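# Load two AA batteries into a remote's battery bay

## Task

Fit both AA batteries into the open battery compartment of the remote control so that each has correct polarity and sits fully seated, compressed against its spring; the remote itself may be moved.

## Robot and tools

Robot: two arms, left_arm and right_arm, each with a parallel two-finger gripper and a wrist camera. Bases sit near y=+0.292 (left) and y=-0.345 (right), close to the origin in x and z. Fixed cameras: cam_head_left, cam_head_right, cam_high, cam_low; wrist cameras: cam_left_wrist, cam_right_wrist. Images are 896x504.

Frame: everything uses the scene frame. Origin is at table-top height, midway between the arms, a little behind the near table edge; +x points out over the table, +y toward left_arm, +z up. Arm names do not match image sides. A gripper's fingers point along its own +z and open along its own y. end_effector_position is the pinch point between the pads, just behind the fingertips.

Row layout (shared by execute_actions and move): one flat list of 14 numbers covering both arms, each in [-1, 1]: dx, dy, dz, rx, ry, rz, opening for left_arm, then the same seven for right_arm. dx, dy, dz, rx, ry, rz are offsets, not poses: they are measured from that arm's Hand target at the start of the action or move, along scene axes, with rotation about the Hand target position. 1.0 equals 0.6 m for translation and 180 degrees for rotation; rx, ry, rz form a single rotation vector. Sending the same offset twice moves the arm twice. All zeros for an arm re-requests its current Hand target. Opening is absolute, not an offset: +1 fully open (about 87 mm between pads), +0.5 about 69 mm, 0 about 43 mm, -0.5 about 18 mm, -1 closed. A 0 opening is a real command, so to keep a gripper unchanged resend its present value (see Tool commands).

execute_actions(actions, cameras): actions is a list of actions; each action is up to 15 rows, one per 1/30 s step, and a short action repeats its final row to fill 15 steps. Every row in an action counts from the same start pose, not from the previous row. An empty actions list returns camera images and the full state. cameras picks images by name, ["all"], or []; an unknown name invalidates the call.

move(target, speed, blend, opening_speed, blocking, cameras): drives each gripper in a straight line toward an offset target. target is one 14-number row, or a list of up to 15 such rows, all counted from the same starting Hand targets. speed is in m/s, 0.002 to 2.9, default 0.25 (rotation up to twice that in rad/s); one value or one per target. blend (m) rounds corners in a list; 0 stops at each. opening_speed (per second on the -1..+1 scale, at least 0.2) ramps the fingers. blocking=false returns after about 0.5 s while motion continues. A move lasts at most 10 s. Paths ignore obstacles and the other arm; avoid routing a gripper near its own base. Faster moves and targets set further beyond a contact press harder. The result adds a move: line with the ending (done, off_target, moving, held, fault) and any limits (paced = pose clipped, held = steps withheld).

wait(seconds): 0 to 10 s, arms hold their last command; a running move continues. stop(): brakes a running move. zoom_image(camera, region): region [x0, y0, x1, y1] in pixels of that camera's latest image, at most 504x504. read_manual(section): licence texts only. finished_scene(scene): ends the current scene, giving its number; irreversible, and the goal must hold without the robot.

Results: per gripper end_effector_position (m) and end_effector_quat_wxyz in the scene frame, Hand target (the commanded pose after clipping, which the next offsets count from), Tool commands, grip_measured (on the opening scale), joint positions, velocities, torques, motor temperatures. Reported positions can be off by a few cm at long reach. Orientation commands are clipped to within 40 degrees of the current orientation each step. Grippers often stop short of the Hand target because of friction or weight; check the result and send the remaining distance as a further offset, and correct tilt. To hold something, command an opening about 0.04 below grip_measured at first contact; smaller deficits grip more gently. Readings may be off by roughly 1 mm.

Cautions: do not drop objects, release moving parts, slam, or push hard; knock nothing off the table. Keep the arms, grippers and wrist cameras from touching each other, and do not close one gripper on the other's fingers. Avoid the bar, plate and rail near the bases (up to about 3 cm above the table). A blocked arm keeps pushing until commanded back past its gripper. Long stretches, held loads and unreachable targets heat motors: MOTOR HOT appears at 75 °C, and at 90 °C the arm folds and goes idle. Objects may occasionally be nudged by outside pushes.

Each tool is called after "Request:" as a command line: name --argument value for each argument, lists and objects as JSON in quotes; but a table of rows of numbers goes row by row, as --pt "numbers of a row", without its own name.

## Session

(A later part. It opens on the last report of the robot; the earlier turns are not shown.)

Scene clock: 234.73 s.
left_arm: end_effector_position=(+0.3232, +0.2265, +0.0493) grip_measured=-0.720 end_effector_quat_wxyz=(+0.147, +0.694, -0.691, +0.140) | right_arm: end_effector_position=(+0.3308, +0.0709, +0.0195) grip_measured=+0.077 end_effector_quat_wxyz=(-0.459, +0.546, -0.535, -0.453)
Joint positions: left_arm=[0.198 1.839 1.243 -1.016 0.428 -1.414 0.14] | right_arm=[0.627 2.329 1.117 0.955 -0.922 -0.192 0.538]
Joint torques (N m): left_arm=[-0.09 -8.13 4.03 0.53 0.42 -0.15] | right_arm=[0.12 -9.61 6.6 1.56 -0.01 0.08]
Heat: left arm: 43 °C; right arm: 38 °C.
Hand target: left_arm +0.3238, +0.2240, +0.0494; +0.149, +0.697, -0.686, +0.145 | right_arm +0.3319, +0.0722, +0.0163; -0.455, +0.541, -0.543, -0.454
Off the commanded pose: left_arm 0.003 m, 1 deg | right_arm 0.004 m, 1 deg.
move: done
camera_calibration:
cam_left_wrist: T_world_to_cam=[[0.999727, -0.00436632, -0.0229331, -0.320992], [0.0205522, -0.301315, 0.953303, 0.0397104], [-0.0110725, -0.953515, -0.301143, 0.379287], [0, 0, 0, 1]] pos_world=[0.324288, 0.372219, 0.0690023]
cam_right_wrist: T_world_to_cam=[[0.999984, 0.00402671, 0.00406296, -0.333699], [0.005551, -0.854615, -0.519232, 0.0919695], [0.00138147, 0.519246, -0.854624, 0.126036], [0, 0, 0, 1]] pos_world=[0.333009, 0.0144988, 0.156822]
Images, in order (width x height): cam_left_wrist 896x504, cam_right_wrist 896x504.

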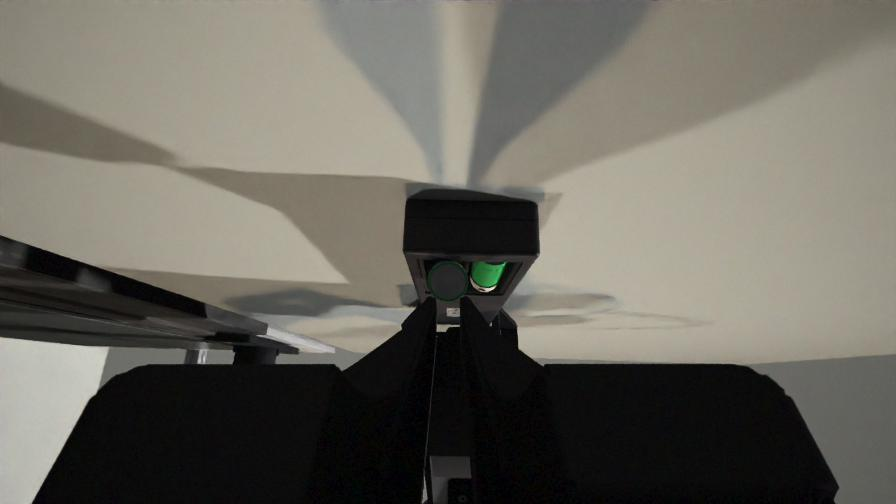

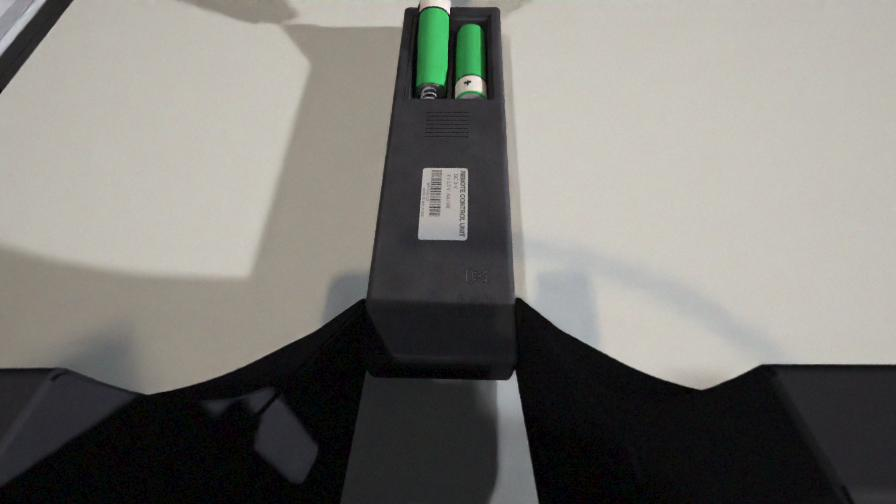

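Request:
move --pt "0.0 -0.025 0.0 0 0 0 -0.72 0 0 0 0 0 0 -0.04" --pt "0.0 -0.045 -0.02 0 0 0 -0.72 0 0 0 0 0 0 -0.04" --speed 0.08 --cameras '["cam_left_wrist","cam_right_wrist"]'

Request:
zoom_image --camera "cam_left_wrist" --region '[370, 180, 540, 340]'

Request:
zoom_image --camera "cam_right_wrist" --region '[380, 0, 530, 110]'

Scene clock: 236.50 s.
left_arm: end_effector_position=(+0.3227, +0.1980, +0.0395) grip_measured=-0.720 end_effector_quat_wxyz=(+0.155, +0.694, -0.688, +0.144) | right_arm: end_effector_position=(+0.3308, +0.0709, +0.0195) grip_measured=+0.077 end_effector_quat_wxyz=(-0.459, +0.546, -0.535, -0.453)
Joint positions: left_arm=[0.117 1.839 1.195 -0.938 0.447 -1.505 0.14] | right_arm=[0.627 2.329 1.117 0.955 -0.922 -0.192 0.538]
Joint torques (N m): left_arm=[-0.44 -8.24 3.7 0.72 0.2 -0.18] | right_arm=[0.08 -9.55 6.6 1.56 0 0.08]
Heat: left arm: 43 °C; right arm: 38 °C.
Hand target: left_arm +0.3237, +0.1971, +0.0373; +0.149, +0.697, -0.686, +0.145 | right_arm +0.3319, +0.0722, +0.0163; -0.455, +0.541, -0.543, -0.454
Off the commanded pose: left_arm 0.003 m, 1 deg | right_arm 0.004 m, 1 deg.
move: done
camera_calibration:
cam_left_wrist: T_world_to_cam=[[0.999563, -0.00183112, -0.029489, -0.321033], [0.027758, -0.283718, 0.958506, 0.0343832], [-0.0101217, -0.958906, -0.283543, 0.349166], [0, 0, 0, 1]] pos_world=[0.323472, 0.343985, 0.0565802]
cam_right_wrist: T_world_to_cam=[[0.999984, 0.00402671, 0.00406296, -0.333699], [0.005551, -0.854615, -0.519232, 0.0919695], [0.00138147, 0.519246, -0.854624, 0.126036], [0, 0, 0, 1]] pos_world=[0.333009, 0.0144988, 0.156822]
Images, in order (width x height): cam_left_wrist 896x504, cam_right_wrist 896x504.

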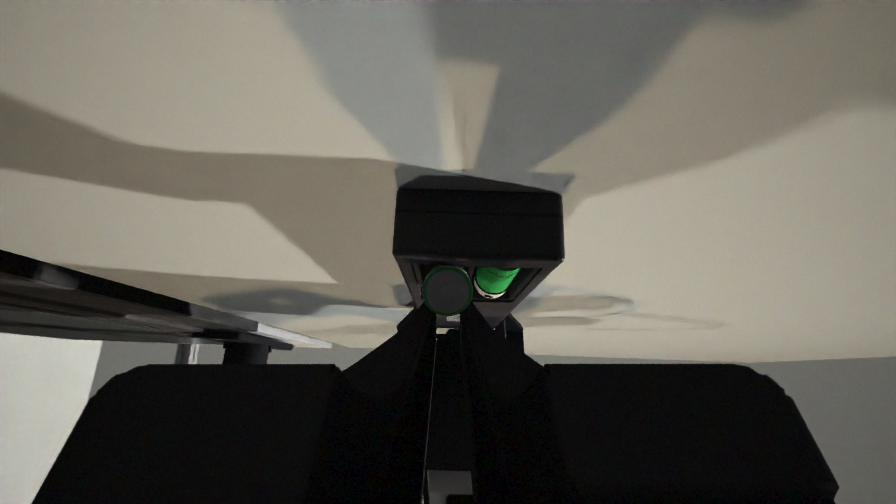

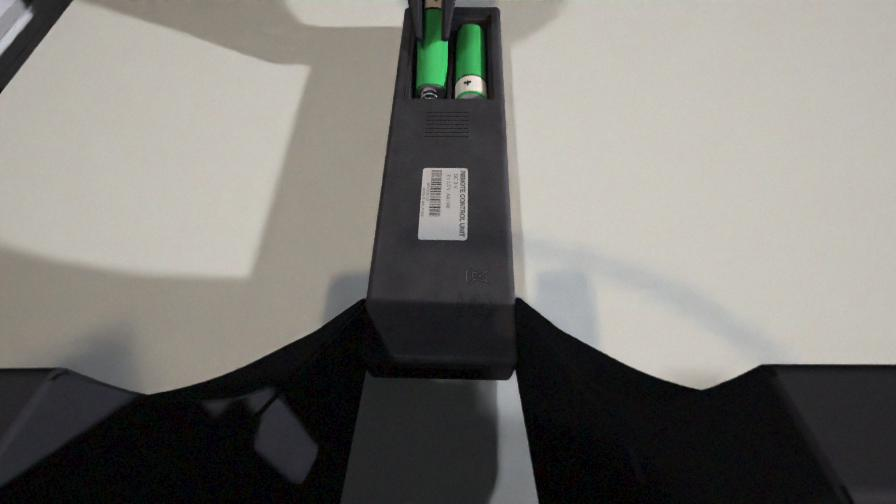

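Scaled by 2.965 from the camera's 896x504 image, which has a finer 1280x720 frame.

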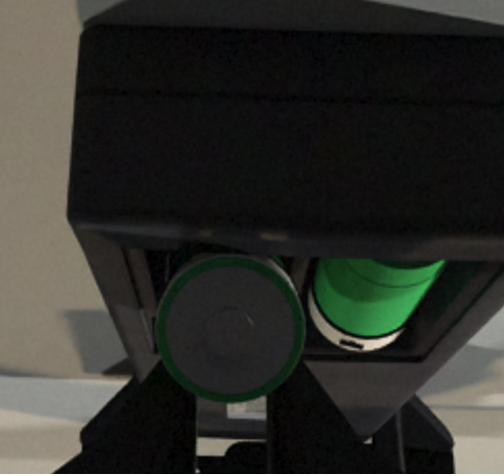

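Scaled by 3.360 from the camera's 896x504 image, which has a finer 1280x720 frame.

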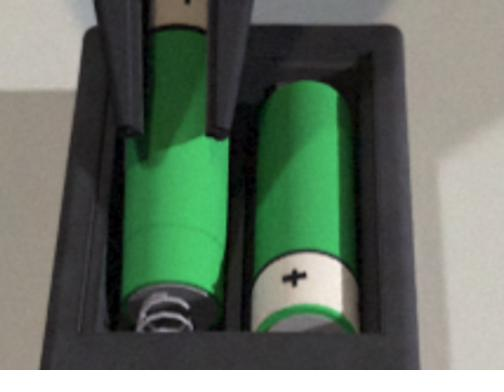

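Request:
move --pt "0.0 0.0 0.02 0 0 0 -0.72 0 0 0 0 0 0 -0.04" --pt "-0.001 0.062 0.02 0 0 0 -0.72 0 0 0 0 0 0 -0.04" --pt "-0.001 0.062 0.007 0 0 0 -0.72 0 0 0 0 0 0 -0.04" --speed 0.1 --cameras '["cam_left_wrist","cam_right_wrist"]'

Request:
zoom_image --camera "cam_left_wrist" --region '[370, 180, 540, 340]'

Request:
zoom_image --camera "cam_right_wrist" --region '[380, 0, 530, 110]'

Scene clock: 238.57 s.
left_arm: end_effector_position=(+0.3244, +0.2299, +0.0479) grip_measured=-0.720 end_effector_quat_wxyz=(+0.150, +0.697, -0.684, +0.154) | right_arm: end_effector_position=(+0.3313, +0.0710, +0.0194) grip_measured=+0.077 end_effector_quat_wxyz=(-0.459, +0.545, -0.536, -0.452)
Joint positions: left_arm=[0.22 1.84 1.226 -0.994 0.454 -1.407 0.14] | right_arm=[0.627 2.329 1.117 0.955 -0.919 -0.192 0.538]
Joint torques (N m): left_arm=[0.76 -6.74 4.59 0.45 0.11 0.15] | right_arm=[0.01 -9.63 6.57 1.55 -0.06 0.07]
Heat: left arm: 43 °C; right arm: 38 °C.
Hand target: left_arm +0.3232, +0.2342, +0.0416; +0.149, +0.697, -0.686, +0.146 | right_arm +0.3319, +0.0722, +0.0164; -0.455, +0.541, -0.543, -0.454
Off the commanded pose: left_arm 0.008 m, 1 deg | right_arm 0.003 m, 1 deg.
move: done
camera_calibration:
cam_left_wrist: T_world_to_cam=[[0.999857, 0.0121165, -0.0117872, -0.326646], [0.0146874, -0.277499, 0.960614, 0.0381322], [0.00836831, -0.960649, -0.277637, 0.376243], [0, 0, 0, 1]] pos_world=[0.322891, 0.375977, 0.0639786]
cam_right_wrist: T_world_to_cam=[[0.999987, 0.000681888, 0.00496031, -0.334086], [0.00315667, -0.854852, -0.518862, 0.0927439], [0.00388653, 0.518871, -0.854844, 0.125105], [0, 0, 0, 1]] pos_world=[0.333303, 0.0145968, 0.156724]
Images, in order (width x height): cam_left_wrist 896x504, cam_right_wrist 896x504.

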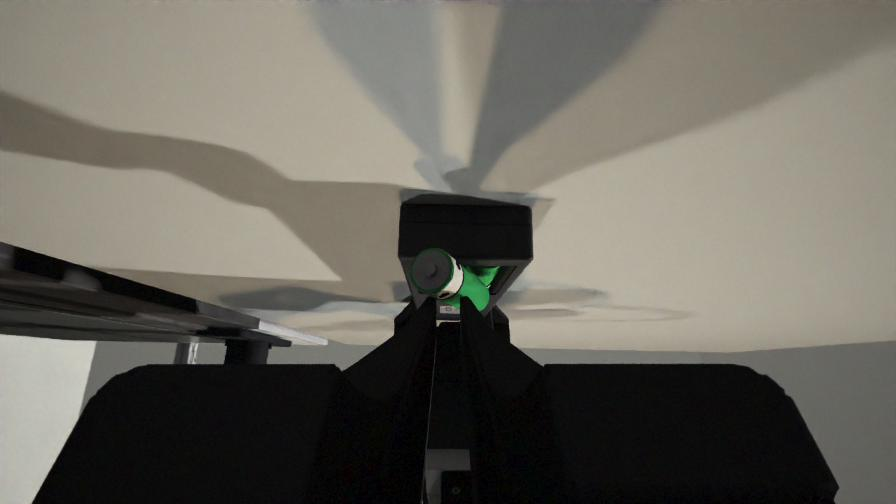

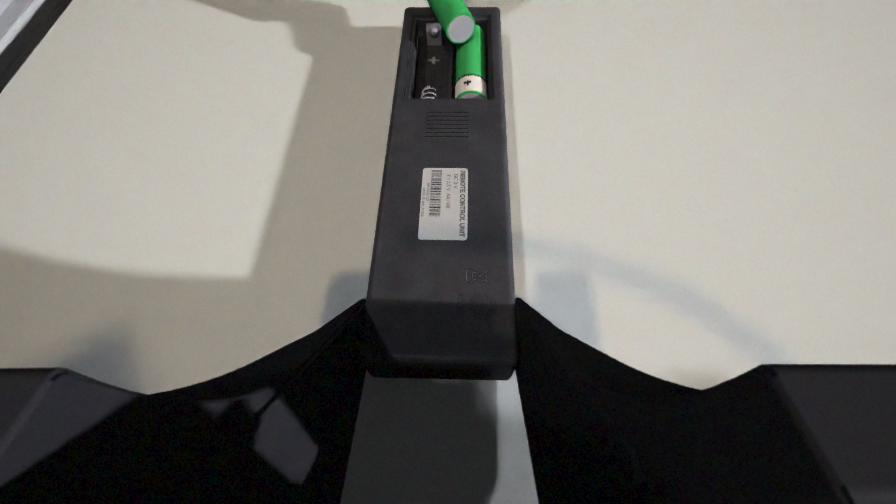

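Scaled by 2.965 from the camera's 896x504 image, which has a finer 1280x720 frame.

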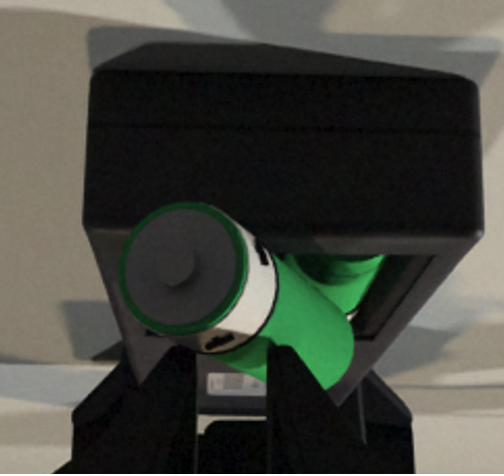

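Scaled by 3.360 from the camera's 896x504 image, which has a finer 1280x720 frame.

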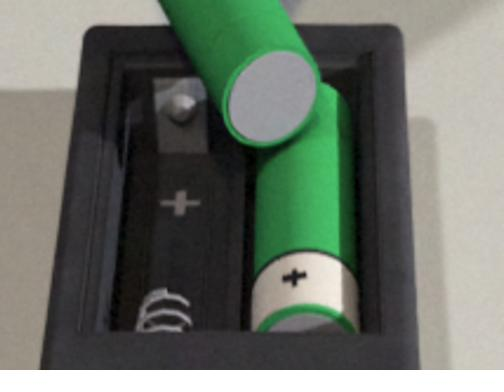

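Request:
move --target '[0.0,0.0,0.04,0,0,0,-0.72,0,0,0,0,0,0,-0.04]' --speed 0.06 --cameras '["cam_left_wrist","cam_right_wrist"]'

Request:
zoom_image --camera "cam_right_wrist" --region '[380, 0, 530, 110]'

Scene clock: 240.00 s.
left_arm: end_effector_position=(+0.3233, +0.2294, +0.0578) grip_measured=-0.720 end_effector_quat_wxyz=(+0.159, +0.698, -0.683, +0.147) | right_arm: end_effector_position=(+0.3313, +0.0710, +0.0194) grip_measured=+0.077 end_effector_quat_wxyz=(-0.459, +0.545, -0.536, -0.452)
Joint positions: left_arm=[0.22 1.84 1.266 -1.057 0.454 -1.404 0.14] | right_arm=[0.627 2.329 1.117 0.955 -0.919 -0.192 0.538]
Joint torques (N m): left_arm=[0.88 -9.37 5.96 0.11 0.11 0.14] | right_arm=[0.05 -9.57 6.63 1.55 -0.05 0.08]
Heat: left arm: 44 °C; right arm: 38 °C.
Hand target: left_arm +0.3231, +0.2342, +0.0656; +0.149, +0.697, -0.686, +0.145 | right_arm +0.3319, +0.0722, +0.0164; -0.455, +0.541, -0.543, -0.454
Off the commanded pose: left_arm 0.009 m, 1 deg | right_arm 0.003 m, 1 deg.
move: done
camera_calibration:
cam_left_wrist: T_world_to_cam=[[0.999386, 0.0104943, -0.0334377, -0.323642], [0.0350335, -0.273872, 0.961128, 0.0210756], [0.000928707, -0.961709, -0.274071, 0.381094], [0, 0, 0, 1]] pos_world=[0.322351, 0.375669, 0.0733686]
cam_right_wrist: T_world_to_cam=[[0.999987, 0.000681888, 0.00496031, -0.334086], [0.00315667, -0.854852, -0.518862, 0.0927439], [0.00388653, 0.518871, -0.854844, 0.125105], [0, 0, 0, 1]] pos_world=[0.333303, 0.0145968, 0.156724]
Images, in order (width x height): cam_left_wrist 896x504, cam_right_wrist 896x504.

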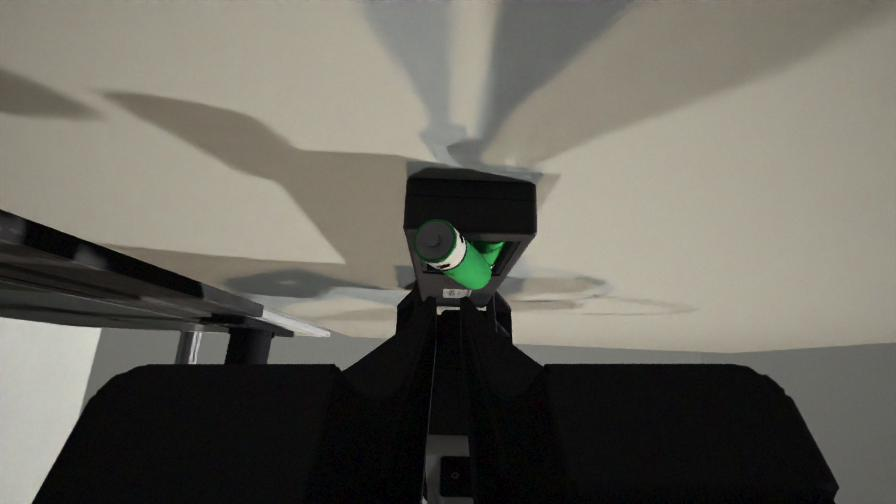

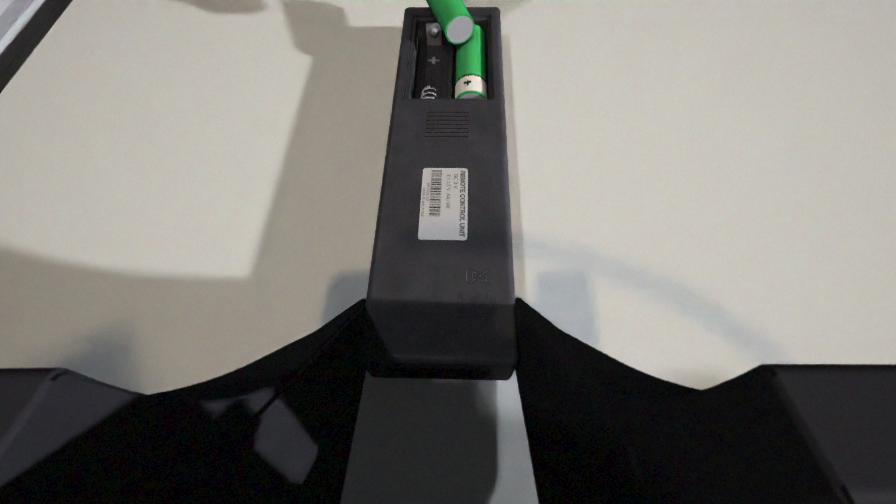

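Scaled by 3.360 from the camera's 896x504 image, which has a finer 1280x720 frame.

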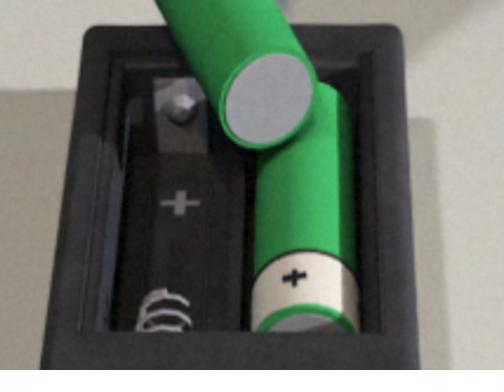

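Request:
move --target '[0.006,-0.03,0.04,0.14,0,0,-0.1,0,0,0,0,0,0,-0.04]' --speed 0.15 --cameras '["cam_left_wrist","cam_right_wrist"]'

Request:
zoom_image --camera "cam_left_wrist" --region '[340, 120, 560, 380]'

Scene clock: 243.00 s.
left_arm: end_effector_position=(+0.3273, +0.2145, +0.0807) grip_measured=-0.100 end_effector_quat_wxyz=(+0.004, +0.710, -0.704, -0.004) | right_arm: end_effector_position=(+0.3313, +0.0710, +0.0194) grip_measured=+0.077 end_effector_quat_wxyz=(-0.459, +0.545, -0.536, -0.452)
Joint positions: left_arm=[-0.041 1.767 1.416 -1.195 0.018 -1.672 0.45] | right_arm=[0.627 2.329 1.117 0.955 -0.919 -0.192 0.538]
Joint torques (N m): left_arm=[-0.46 -8.98 6.42 0.22 -0.27 -0.16] | right_arm=[-0.01 -9.5 6.5 1.56 -0.05 0.09]
Heat: left arm: 44 °C; right arm: 38 °C.
Hand target: left_arm +0.3268, +0.2162, +0.0896; -0.007, +0.713, -0.702, -0.008 | right_arm +0.3319, +0.0722, +0.0164; -0.455, +0.541, -0.543, -0.454
Off the commanded pose: left_arm 0.009 m, 1 deg | right_arm 0.003 m, 1 deg.
move: done
camera_calibration:
cam_left_wrist: T_world_to_cam=[[0.999614, 0.00690602, -0.0268939, -0.326593], [0.0248426, -0.655075, 0.755156, 0.0966193], [-0.0124024, -0.755533, -0.654994, 0.363893], [0, 0, 0, 1]] pos_world=[0.32858, 0.340481, 0.156602]
cam_right_wrist: T_world_to_cam=[[0.999987, 0.000681888, 0.00496031, -0.334086], [0.00315667, -0.854852, -0.518862, 0.0927439], [0.00388653, 0.518871, -0.854844, 0.125105], [0, 0, 0, 1]] pos_world=[0.333303, 0.0145968, 0.156724]
Images, in order (width x height): cam_left_wrist 896x504, cam_right_wrist 896x504.

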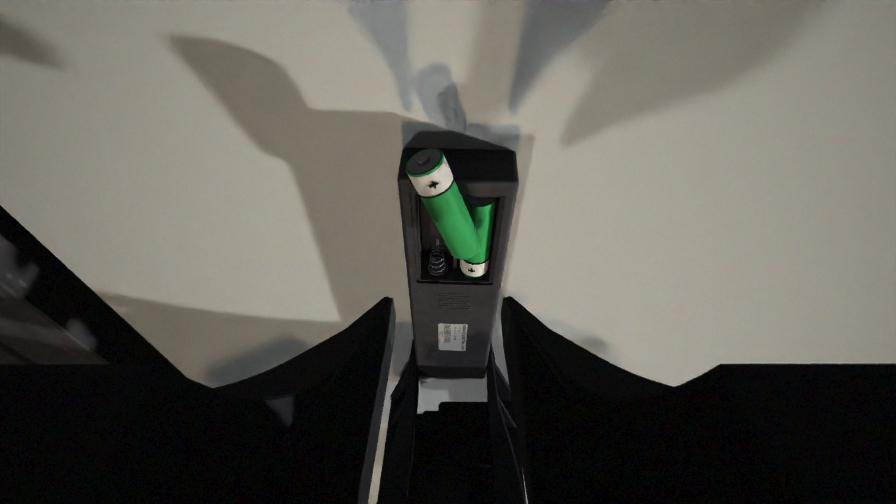

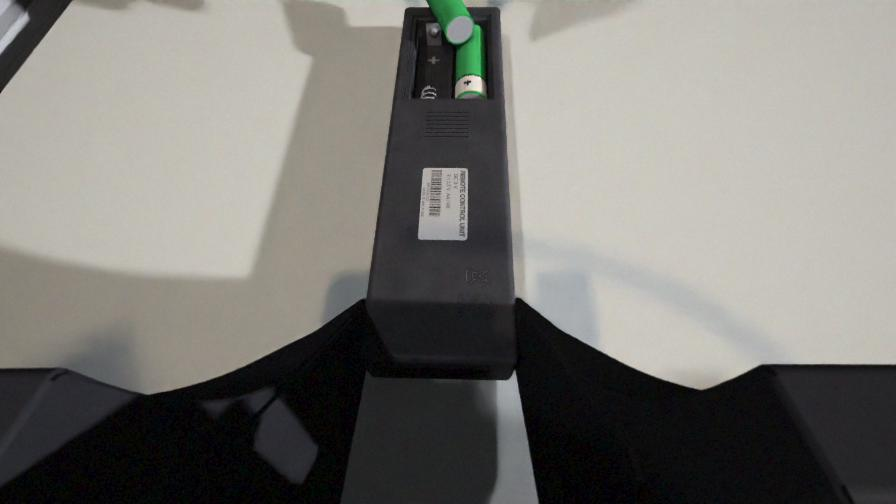

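Scaled by 1.938 from the camera's 896x504 image, which has a finer 1280x720 frame.

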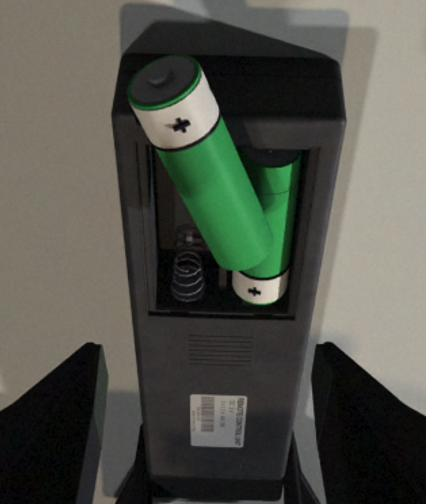

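Request:
move --target '[-0.007,0.034,-0.075,0,0,0,-0.15,0,0,0,0,0,0,-0.04]' --speed 0.12 --cameras '["cam_left_wrist","cam_right_wrist"]'

Request:
zoom_image --camera "cam_left_wrist" --region '[340, 160, 560, 420]'

Scene clock: 244.90 s.
left_arm: end_effector_position=(+0.3227, +0.2303, +0.0469) grip_measured=-0.150 end_effector_quat_wxyz=(+0.002, +0.714, -0.700, -0.003) | right_arm: end_effector_position=(+0.3313, +0.0710, +0.0194) grip_measured=+0.077 end_effector_quat_wxyz=(-0.459, +0.545, -0.536, -0.452)
Joint positions: left_arm=[0.004 1.767 1.277 -1.052 0.017 -1.638 0.425] | right_arm=[0.627 2.329 1.117 0.955 -0.919 -0.192 0.538]
Joint torques (N m): left_arm=[0.96 -7.69 4.27 0.67 -0.23 0.15] | right_arm=[0.09 -9.59 6.53 1.54 -0.07 0.08]
Heat: left arm: 44 °C; right arm: 38 °C.
Hand target: left_arm +0.3226, +0.2366, +0.0446; -0.007, +0.713, -0.701, -0.008 | right_arm +0.3319, +0.0722, +0.0164; -0.455, +0.541, -0.543, -0.454
Off the commanded pose: left_arm 0.007 m, 1 deg | right_arm 0.003 m, 1 deg.
move: done
camera_calibration:
cam_left_wrist: T_world_to_cam=[[0.999626, 0.0175481, -0.0209509, -0.325718], [0.0273241, -0.656309, 0.753997, 0.132078], [-0.000519091, -0.754288, -0.656543, 0.349584], [0, 0, 0, 1]] pos_world=[0.322168, 0.356087, 0.123107]
cam_right_wrist: T_world_to_cam=[[0.999987, 0.000681888, 0.00496031, -0.334086], [0.00315667, -0.854852, -0.518862, 0.0927439], [0.00388653, 0.518871, -0.854844, 0.125105], [0, 0, 0, 1]] pos_world=[0.333303, 0.0145968, 0.156724]
Images, in order (width x height): cam_left_wrist 896x504, cam_right_wrist 896x504.

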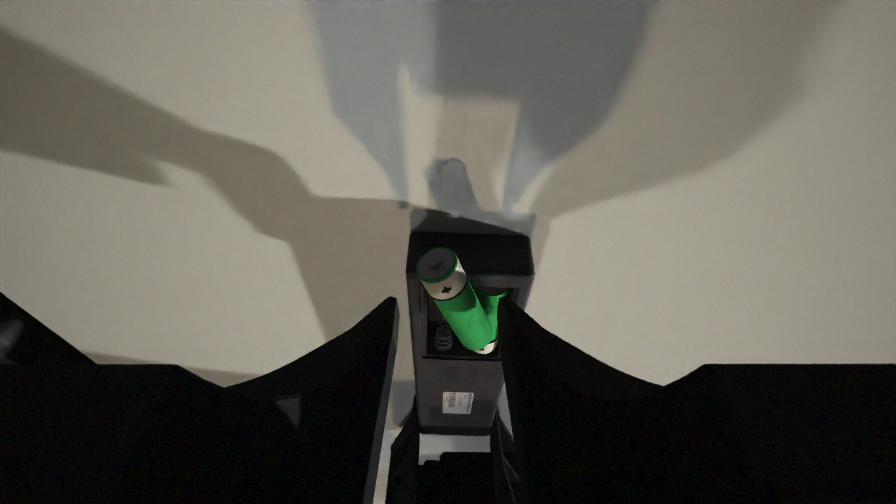

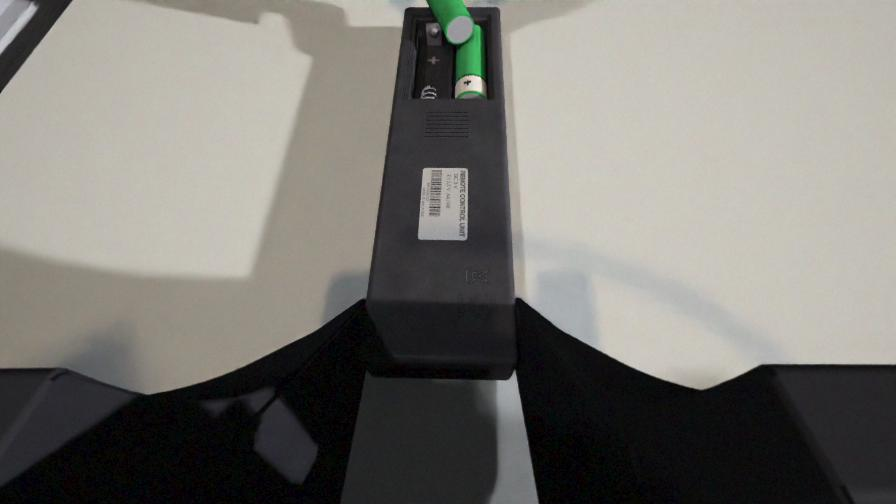

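Scaled by 1.938 from the camera's 896x504 image, which has a finer 1280x720 frame.

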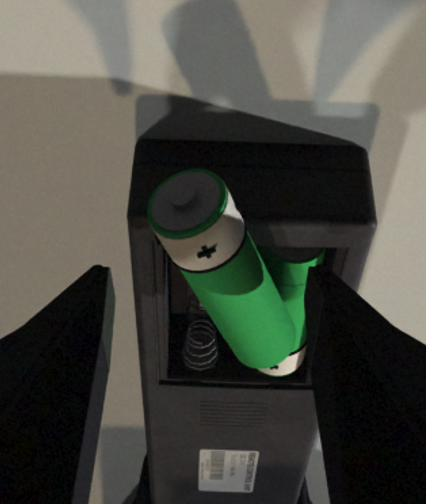

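Request:
move --pt "0.0 0.01 -0.013 0 0 0 -0.15 0 0 0 0 0 0 -0.04" --pt "0.0 0.01 -0.013 0 0 0 -0.72 0 0 0 0 0 0 -0.04" --speed 0.1 --opening_speed 0.6 --cameras '["cam_left_wrist","cam_right_wrist"]'

Request:
zoom_image --camera "cam_left_wrist" --region '[340, 160, 560, 420]'

Request:
zoom_image --camera "cam_right_wrist" --region '[380, 0, 530, 110]'

Scene clock: 247.20 s.
left_arm: end_effector_position=(+0.3237, +0.2357, +0.0416) grip_measured=-0.594 end_effector_quat_wxyz=(-0.002, +0.713, -0.701, +0.001) | right_arm: end_effector_position=(+0.3313, +0.0710, +0.0194) grip_measured=+0.077 end_effector_quat_wxyz=(-0.459, +0.545, -0.536, -0.452)
Joint positions: left_arm=[0.02 1.767 1.255 -1.02 0.017 -1.619 0.203] | right_arm=[0.627 2.329 1.117 0.955 -0.919 -0.192 0.538]
Joint torques (N m): left_arm=[1.18 -7.04 4.23 0.65 -0.22 0.12] | right_arm=[0.05 -9.65 6.54 1.57 -0.05 0.08]
Heat: left arm: 44 °C; right arm: 38 °C.
Hand target: left_arm +0.3226, +0.2426, +0.0368; -0.007, +0.713, -0.701, -0.008 | right_arm +0.3319, +0.0722, +0.0164; -0.455, +0.541, -0.543, -0.454
Off the commanded pose: left_arm 0.009 m, 1 deg | right_arm 0.003 m, 1 deg.
move: done
camera_calibration:
cam_left_wrist: T_world_to_cam=[[0.999829, 0.0150695, -0.0106926, -0.326817], [0.0179593, -0.656455, 0.754151, 0.142592], [0.00434548, -0.754214, -0.656614, 0.348516], [0, 0, 0, 1]] pos_world=[0.322686, 0.361386, 0.11781]
cam_right_wrist: T_world_to_cam=[[0.999987, 0.000681888, 0.00496031, -0.334086], [0.00315667, -0.854852, -0.518862, 0.0927439], [0.00388653, 0.518871, -0.854844, 0.125105], [0, 0, 0, 1]] pos_world=[0.333303, 0.0145968, 0.156724]
Images, in order (width x height): cam_left_wrist 896x504, cam_right_wrist 896x504.

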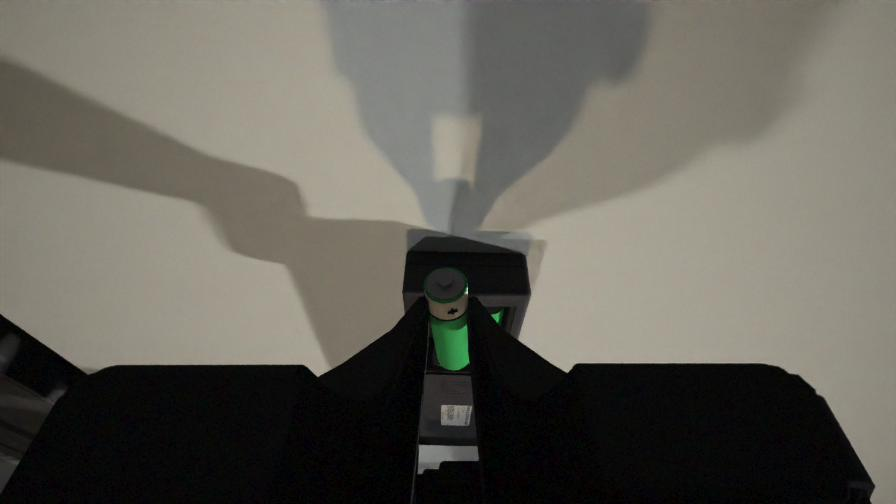

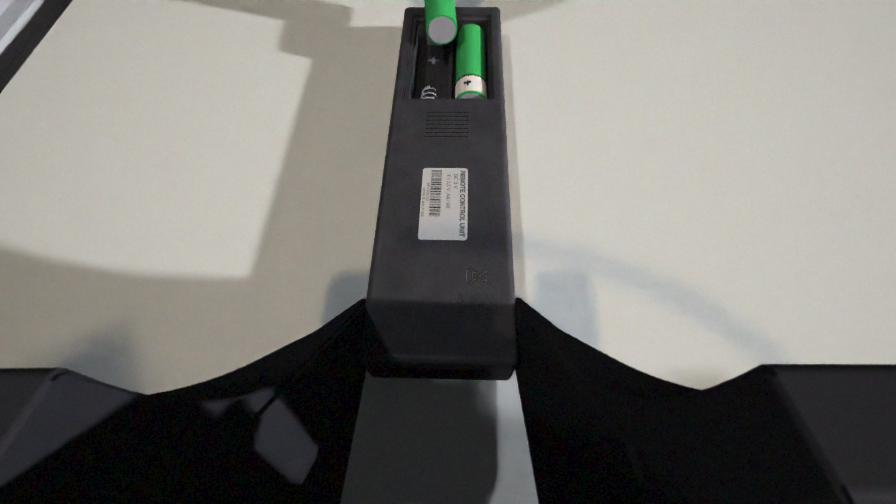

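Scaled by 1.938 from the camera's 896x504 image, which has a finer 1280x720 frame.

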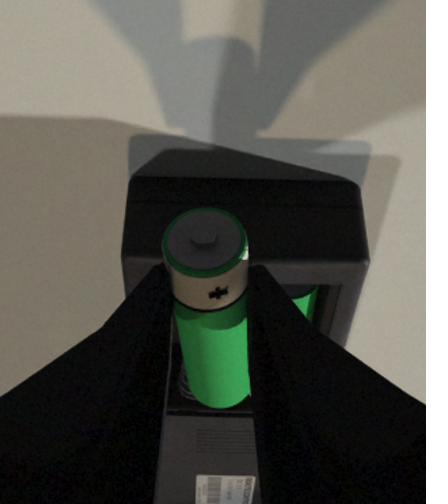

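Scaled by 3.360 from the camera's 896x504 image, which has a finer 1280x720 frame.

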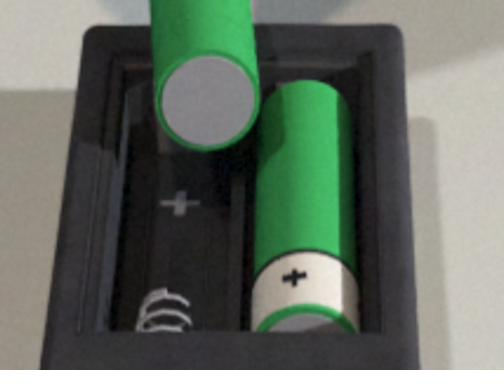

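Request:
move --pt "0.0 0.0 0.03 0 0 0 -0.72 0 0 0 0 0 0 -0.04" --pt "-0.004 -0.012 0.045 0.1 0 -0.028 -0.72 0 0 0 0 0 0 -0.04" --speed 0.1 --cameras '["cam_left_wrist","cam_right_wrist"]'

Request:
zoom_image --camera "cam_left_wrist" --region '[340, 160, 560, 420]'

Request:
zoom_image --camera "cam_right_wrist" --region '[380, 0, 530, 110]'

Scene clock: 251.00 s.
left_arm: end_effector_position=(+0.3209, +0.2339, +0.0628) grip_measured=-0.594 end_effector_quat_wxyz=(-0.115, +0.671, -0.725, -0.104) | right_arm: end_effector_position=(+0.3313, +0.0710, +0.0194) grip_measured=+0.077 end_effector_quat_wxyz=(-0.459, +0.545, -0.536, -0.452)
Joint positions: left_arm=[-0.158 1.767 1.362 -1.168 -0.296 -1.711 0.203] | right_arm=[0.627 2.329 1.117 0.955 -0.919 -0.192 0.538]
Joint torques (N m): left_arm=[-0.57 -6.58 6.39 0.15 -0.45 -0.19] | right_arm=[0.09 -9.62 6.57 1.55 -0.05 0.09]
Heat: left arm: 44 °C; right arm: 38 °C.
Hand target: left_arm +0.3202, +0.2355, +0.0638; -0.118, +0.671, -0.722, -0.117 | right_arm +0.3319, +0.0722, +0.0164; -0.455, +0.541, -0.543, -0.454
Off the commanded pose: left_arm 0.002 m, 2 deg | right_arm 0.003 m, 1 deg.
move: done
camera_calibration:
cam_left_wrist: T_world_to_cam=[[0.997239, -0.073438, -0.0109817, -0.302216], [-0.0571362, -0.85336, 0.518182, 0.210458], [-0.0474256, -0.516124, -0.8552, 0.334528], [0, 0, 0, 1]] pos_world=[0.329272, 0.33006, 0.173714]
cam_right_wrist: T_world_to_cam=[[0.999987, 0.000681888, 0.00496031, -0.334086], [0.00315667, -0.854852, -0.518862, 0.0927439], [0.00388653, 0.518871, -0.854844, 0.125105], [0, 0, 0, 1]] pos_world=[0.333303, 0.0145968, 0.156724]
Images, in order (width x height): cam_left_wrist 896x504, cam_right_wrist 896x504.

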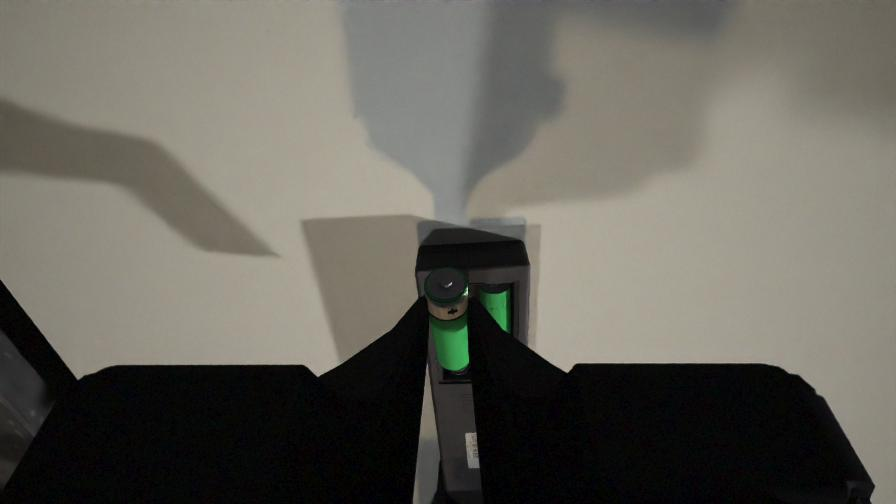

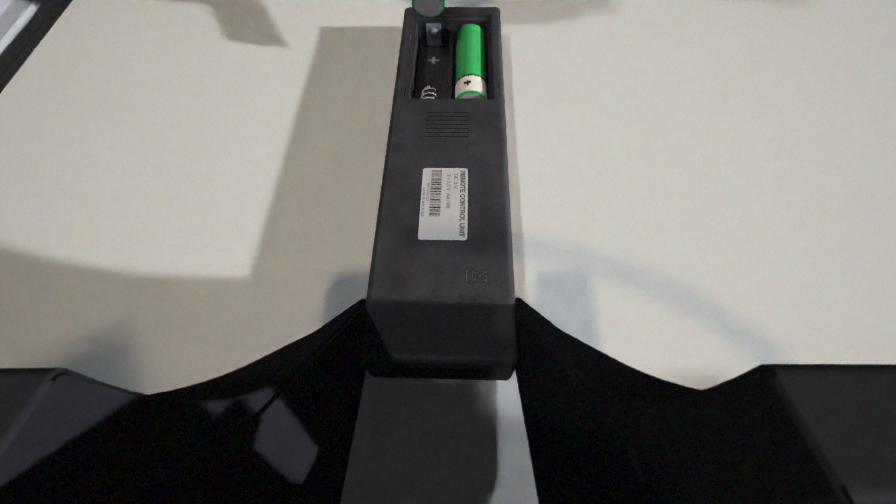

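Scaled by 1.938 from the camera's 896x504 image, which has a finer 1280x720 frame.

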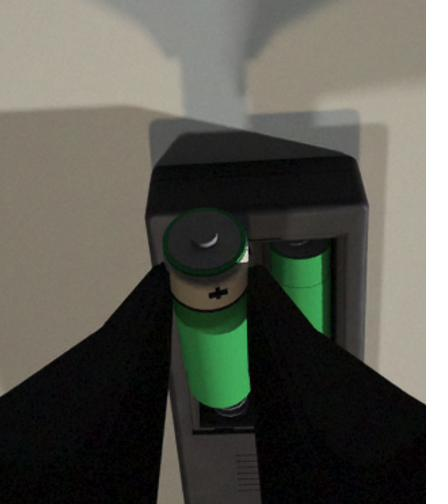

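Scaled by 3.360 from the camera's 896x504 image, which has a finer 1280x720 frame.

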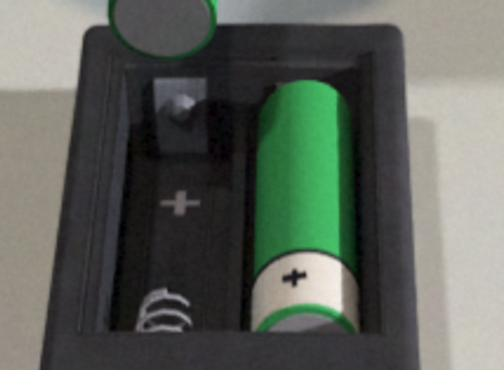

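Request:
move --target '[0.002,-0.012,-0.034,0,0,0,-0.72,0,0,0,0,0,0,-0.04]' --speed 0.1 --cameras '["cam_left_wrist","cam_right_wrist"]'

Request:
zoom_image --camera "cam_left_wrist" --region '[340, 160, 560, 420]'

Request:
zoom_image --camera "cam_right_wrist" --region '[380, 0, 530, 110]'

Scene clock: 252.23 s.
left_arm: end_effector_position=(+0.3210, +0.2270, +0.0478) grip_measured=-0.594 end_effector_quat_wxyz=(-0.111, +0.671, -0.725, -0.111) | right_arm: end_effector_position=(+0.3313, +0.0710, +0.0194) grip_measured=+0.077 end_effector_quat_wxyz=(-0.459, +0.545, -0.536, -0.452)
Joint positions: left_arm=[-0.179 1.801 1.344 -1.137 -0.297 -1.734 0.203] | right_arm=[0.627 2.329 1.117 0.955 -0.919 -0.192 0.538]
Joint torques (N m): left_arm=[-0.54 -7.09 4.3 0.52 -0.45 -0.19] | right_arm=[0.02 -9.61 6.54 1.55 -0.05 0.08]
Heat: left arm: 44 °C; right arm: 38 °C.
Hand target: left_arm +0.3213, +0.2282, +0.0434; -0.118, +0.671, -0.722, -0.117 | right_arm +0.3319, +0.0722, +0.0164; -0.455, +0.541, -0.543, -0.454
Off the commanded pose: left_arm 0.005 m, 1 deg | right_arm 0.003 m, 1 deg.
move: done
camera_calibration:
cam_left_wrist: T_world_to_cam=[[0.997042, -0.0727085, -0.0249039, -0.302355], [-0.0495172, -0.855542, 0.515359, 0.210566], [-0.0587773, -0.512602, -0.856612, 0.321105], [0, 0, 0, 1]] pos_world=[0.330761, 0.322763, 0.159016]
cam_right_wrist: T_world_to_cam=[[0.999987, 0.000681888, 0.00496031, -0.334086], [0.00315667, -0.854852, -0.518862, 0.0927439], [0.00388653, 0.518871, -0.854844, 0.125105], [0, 0, 0, 1]] pos_world=[0.333303, 0.0145968, 0.156724]
Images, in order (width x height): cam_left_wrist 896x504, cam_right_wrist 896x504.

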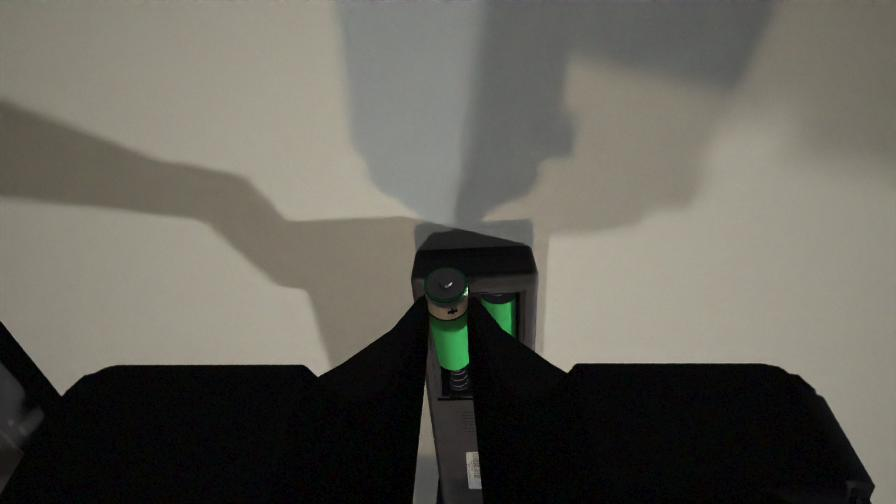

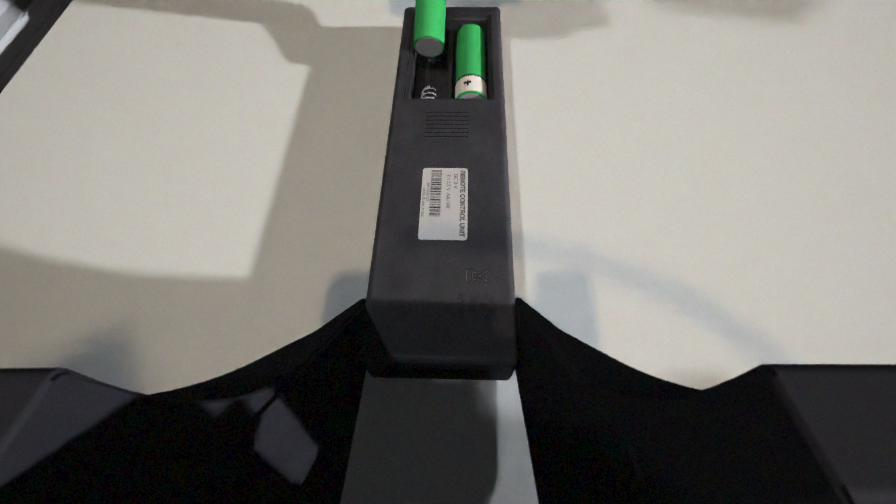

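Scaled by 1.938 from the camera's 896x504 image, which has a finer 1280x720 frame.

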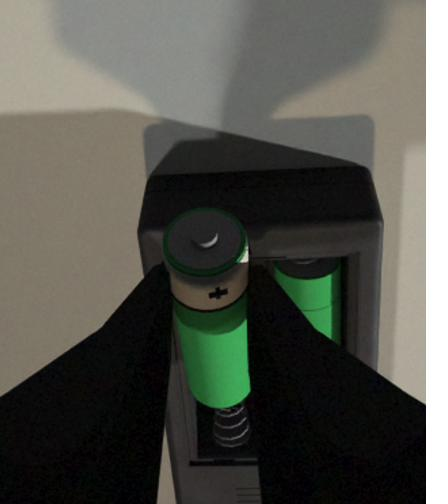

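Scaled by 3.360 from the camera's 896x504 image, which has a finer 1280x720 frame.

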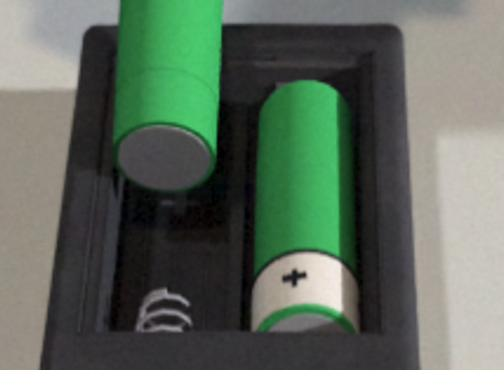

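Request:
move --pt "0.001 0.0 -0.018 0 0 0 -0.72 0 0 0 0 0 0 -0.04" --pt "0.001 -0.035 -0.016 0 0 0 -0.74 0 0 0 0 0 0 -0.04" --speed 0.08 --cameras '["cam_left_wrist","cam_right_wrist"]'

Request:
zoom_image --camera "cam_left_wrist" --region '[340, 160, 560, 420]'

Request:
zoom_image --camera "cam_right_wrist" --region '[380, 0, 530, 110]'

Scene clock: 254.37 s.
left_arm: end_effector_position=(+0.3207, +0.2087, +0.0377) grip_measured=-0.595 end_effector_quat_wxyz=(-0.118, +0.668, -0.726, -0.112) | right_arm: end_effector_position=(+0.3313, +0.0711, +0.0195) grip_measured=+0.077 end_effector_quat_wxyz=(-0.460, +0.545, -0.535, -0.452)
Joint positions: left_arm=[-0.241 1.828 1.338 -1.117 -0.309 -1.794 0.203] | right_arm=[0.627 2.329 1.117 0.956 -0.919 -0.192 0.538]
Joint torques (N m): left_arm=[-0.53 -6.41 5.59 0.33 -0.3 -0.23] | right_arm=[0.01 -9.59 6.61 1.54 -0.06 0.11]
Heat: left arm: 44 °C; right arm: 38 °C.
Hand target: left_arm +0.3220, +0.2072, +0.0338; -0.118, +0.671, -0.722, -0.117 | right_arm +0.3319, +0.0722, +0.0163; -0.455, +0.541, -0.543, -0.454
Off the commanded pose: left_arm 0.004 m, 1 deg | right_arm 0.003 m, 1 deg.
move: done
camera_calibration:
cam_left_wrist: T_world_to_cam=[[0.996788, -0.0780053, -0.0181255, -0.302749], [-0.0581932, -0.861017, 0.505235, 0.20444], [-0.0550174, -0.502558, -0.862791, 0.299981], [0, 0, 0, 1]] pos_world=[0.330178, 0.303168, 0.150043]
cam_right_wrist: T_world_to_cam=[[0.999986, 0.000696736, 0.00532044, -0.334042], [0.00335715, -0.854738, -0.51905, 0.0927566], [0.00418594, 0.51906, -0.854728, 0.12507], [0, 0, 0, 1]] pos_world=[0.333202, 0.0145963, 0.156824]
Images, in order (width x height): cam_left_wrist 896x504, cam_right_wrist 896x504.

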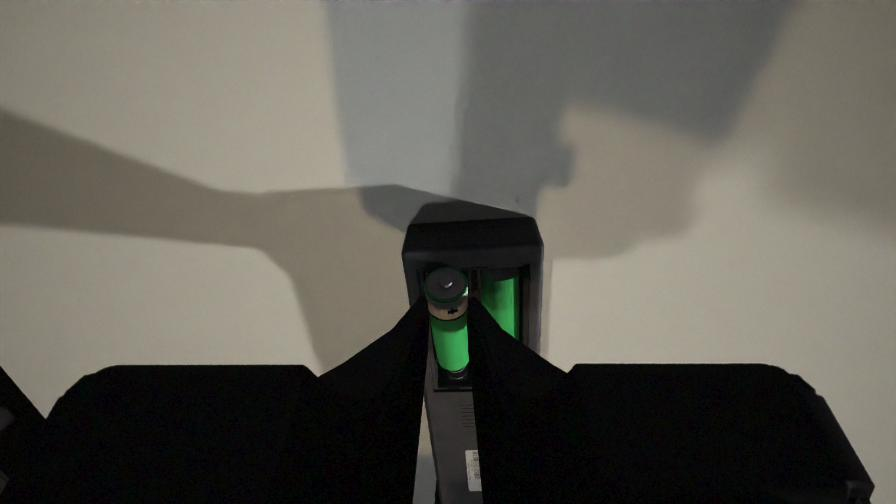

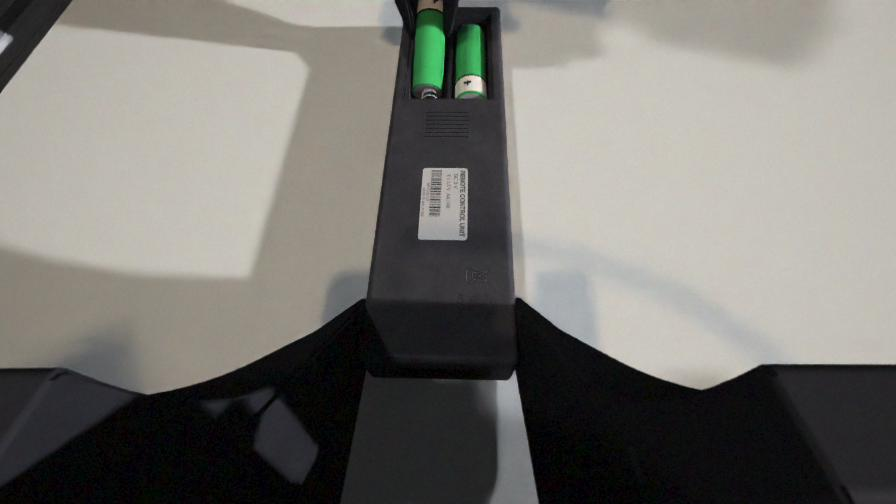

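Scaled by 1.938 from the camera's 896x504 image, which has a finer 1280x720 frame.

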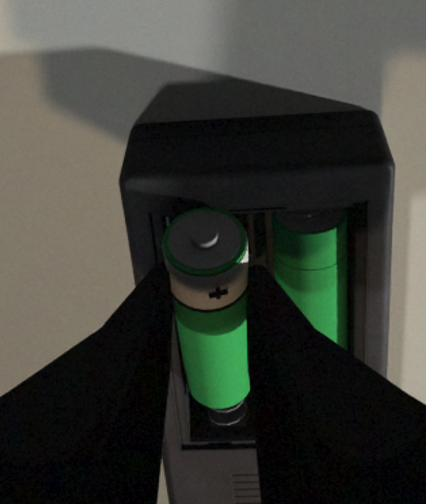

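Scaled by 3.360 from the camera's 896x504 image, which has a finer 1280x720 frame.

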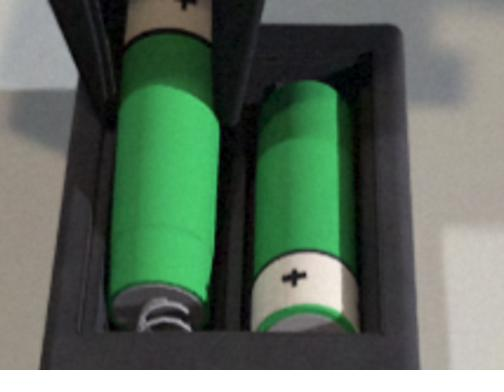

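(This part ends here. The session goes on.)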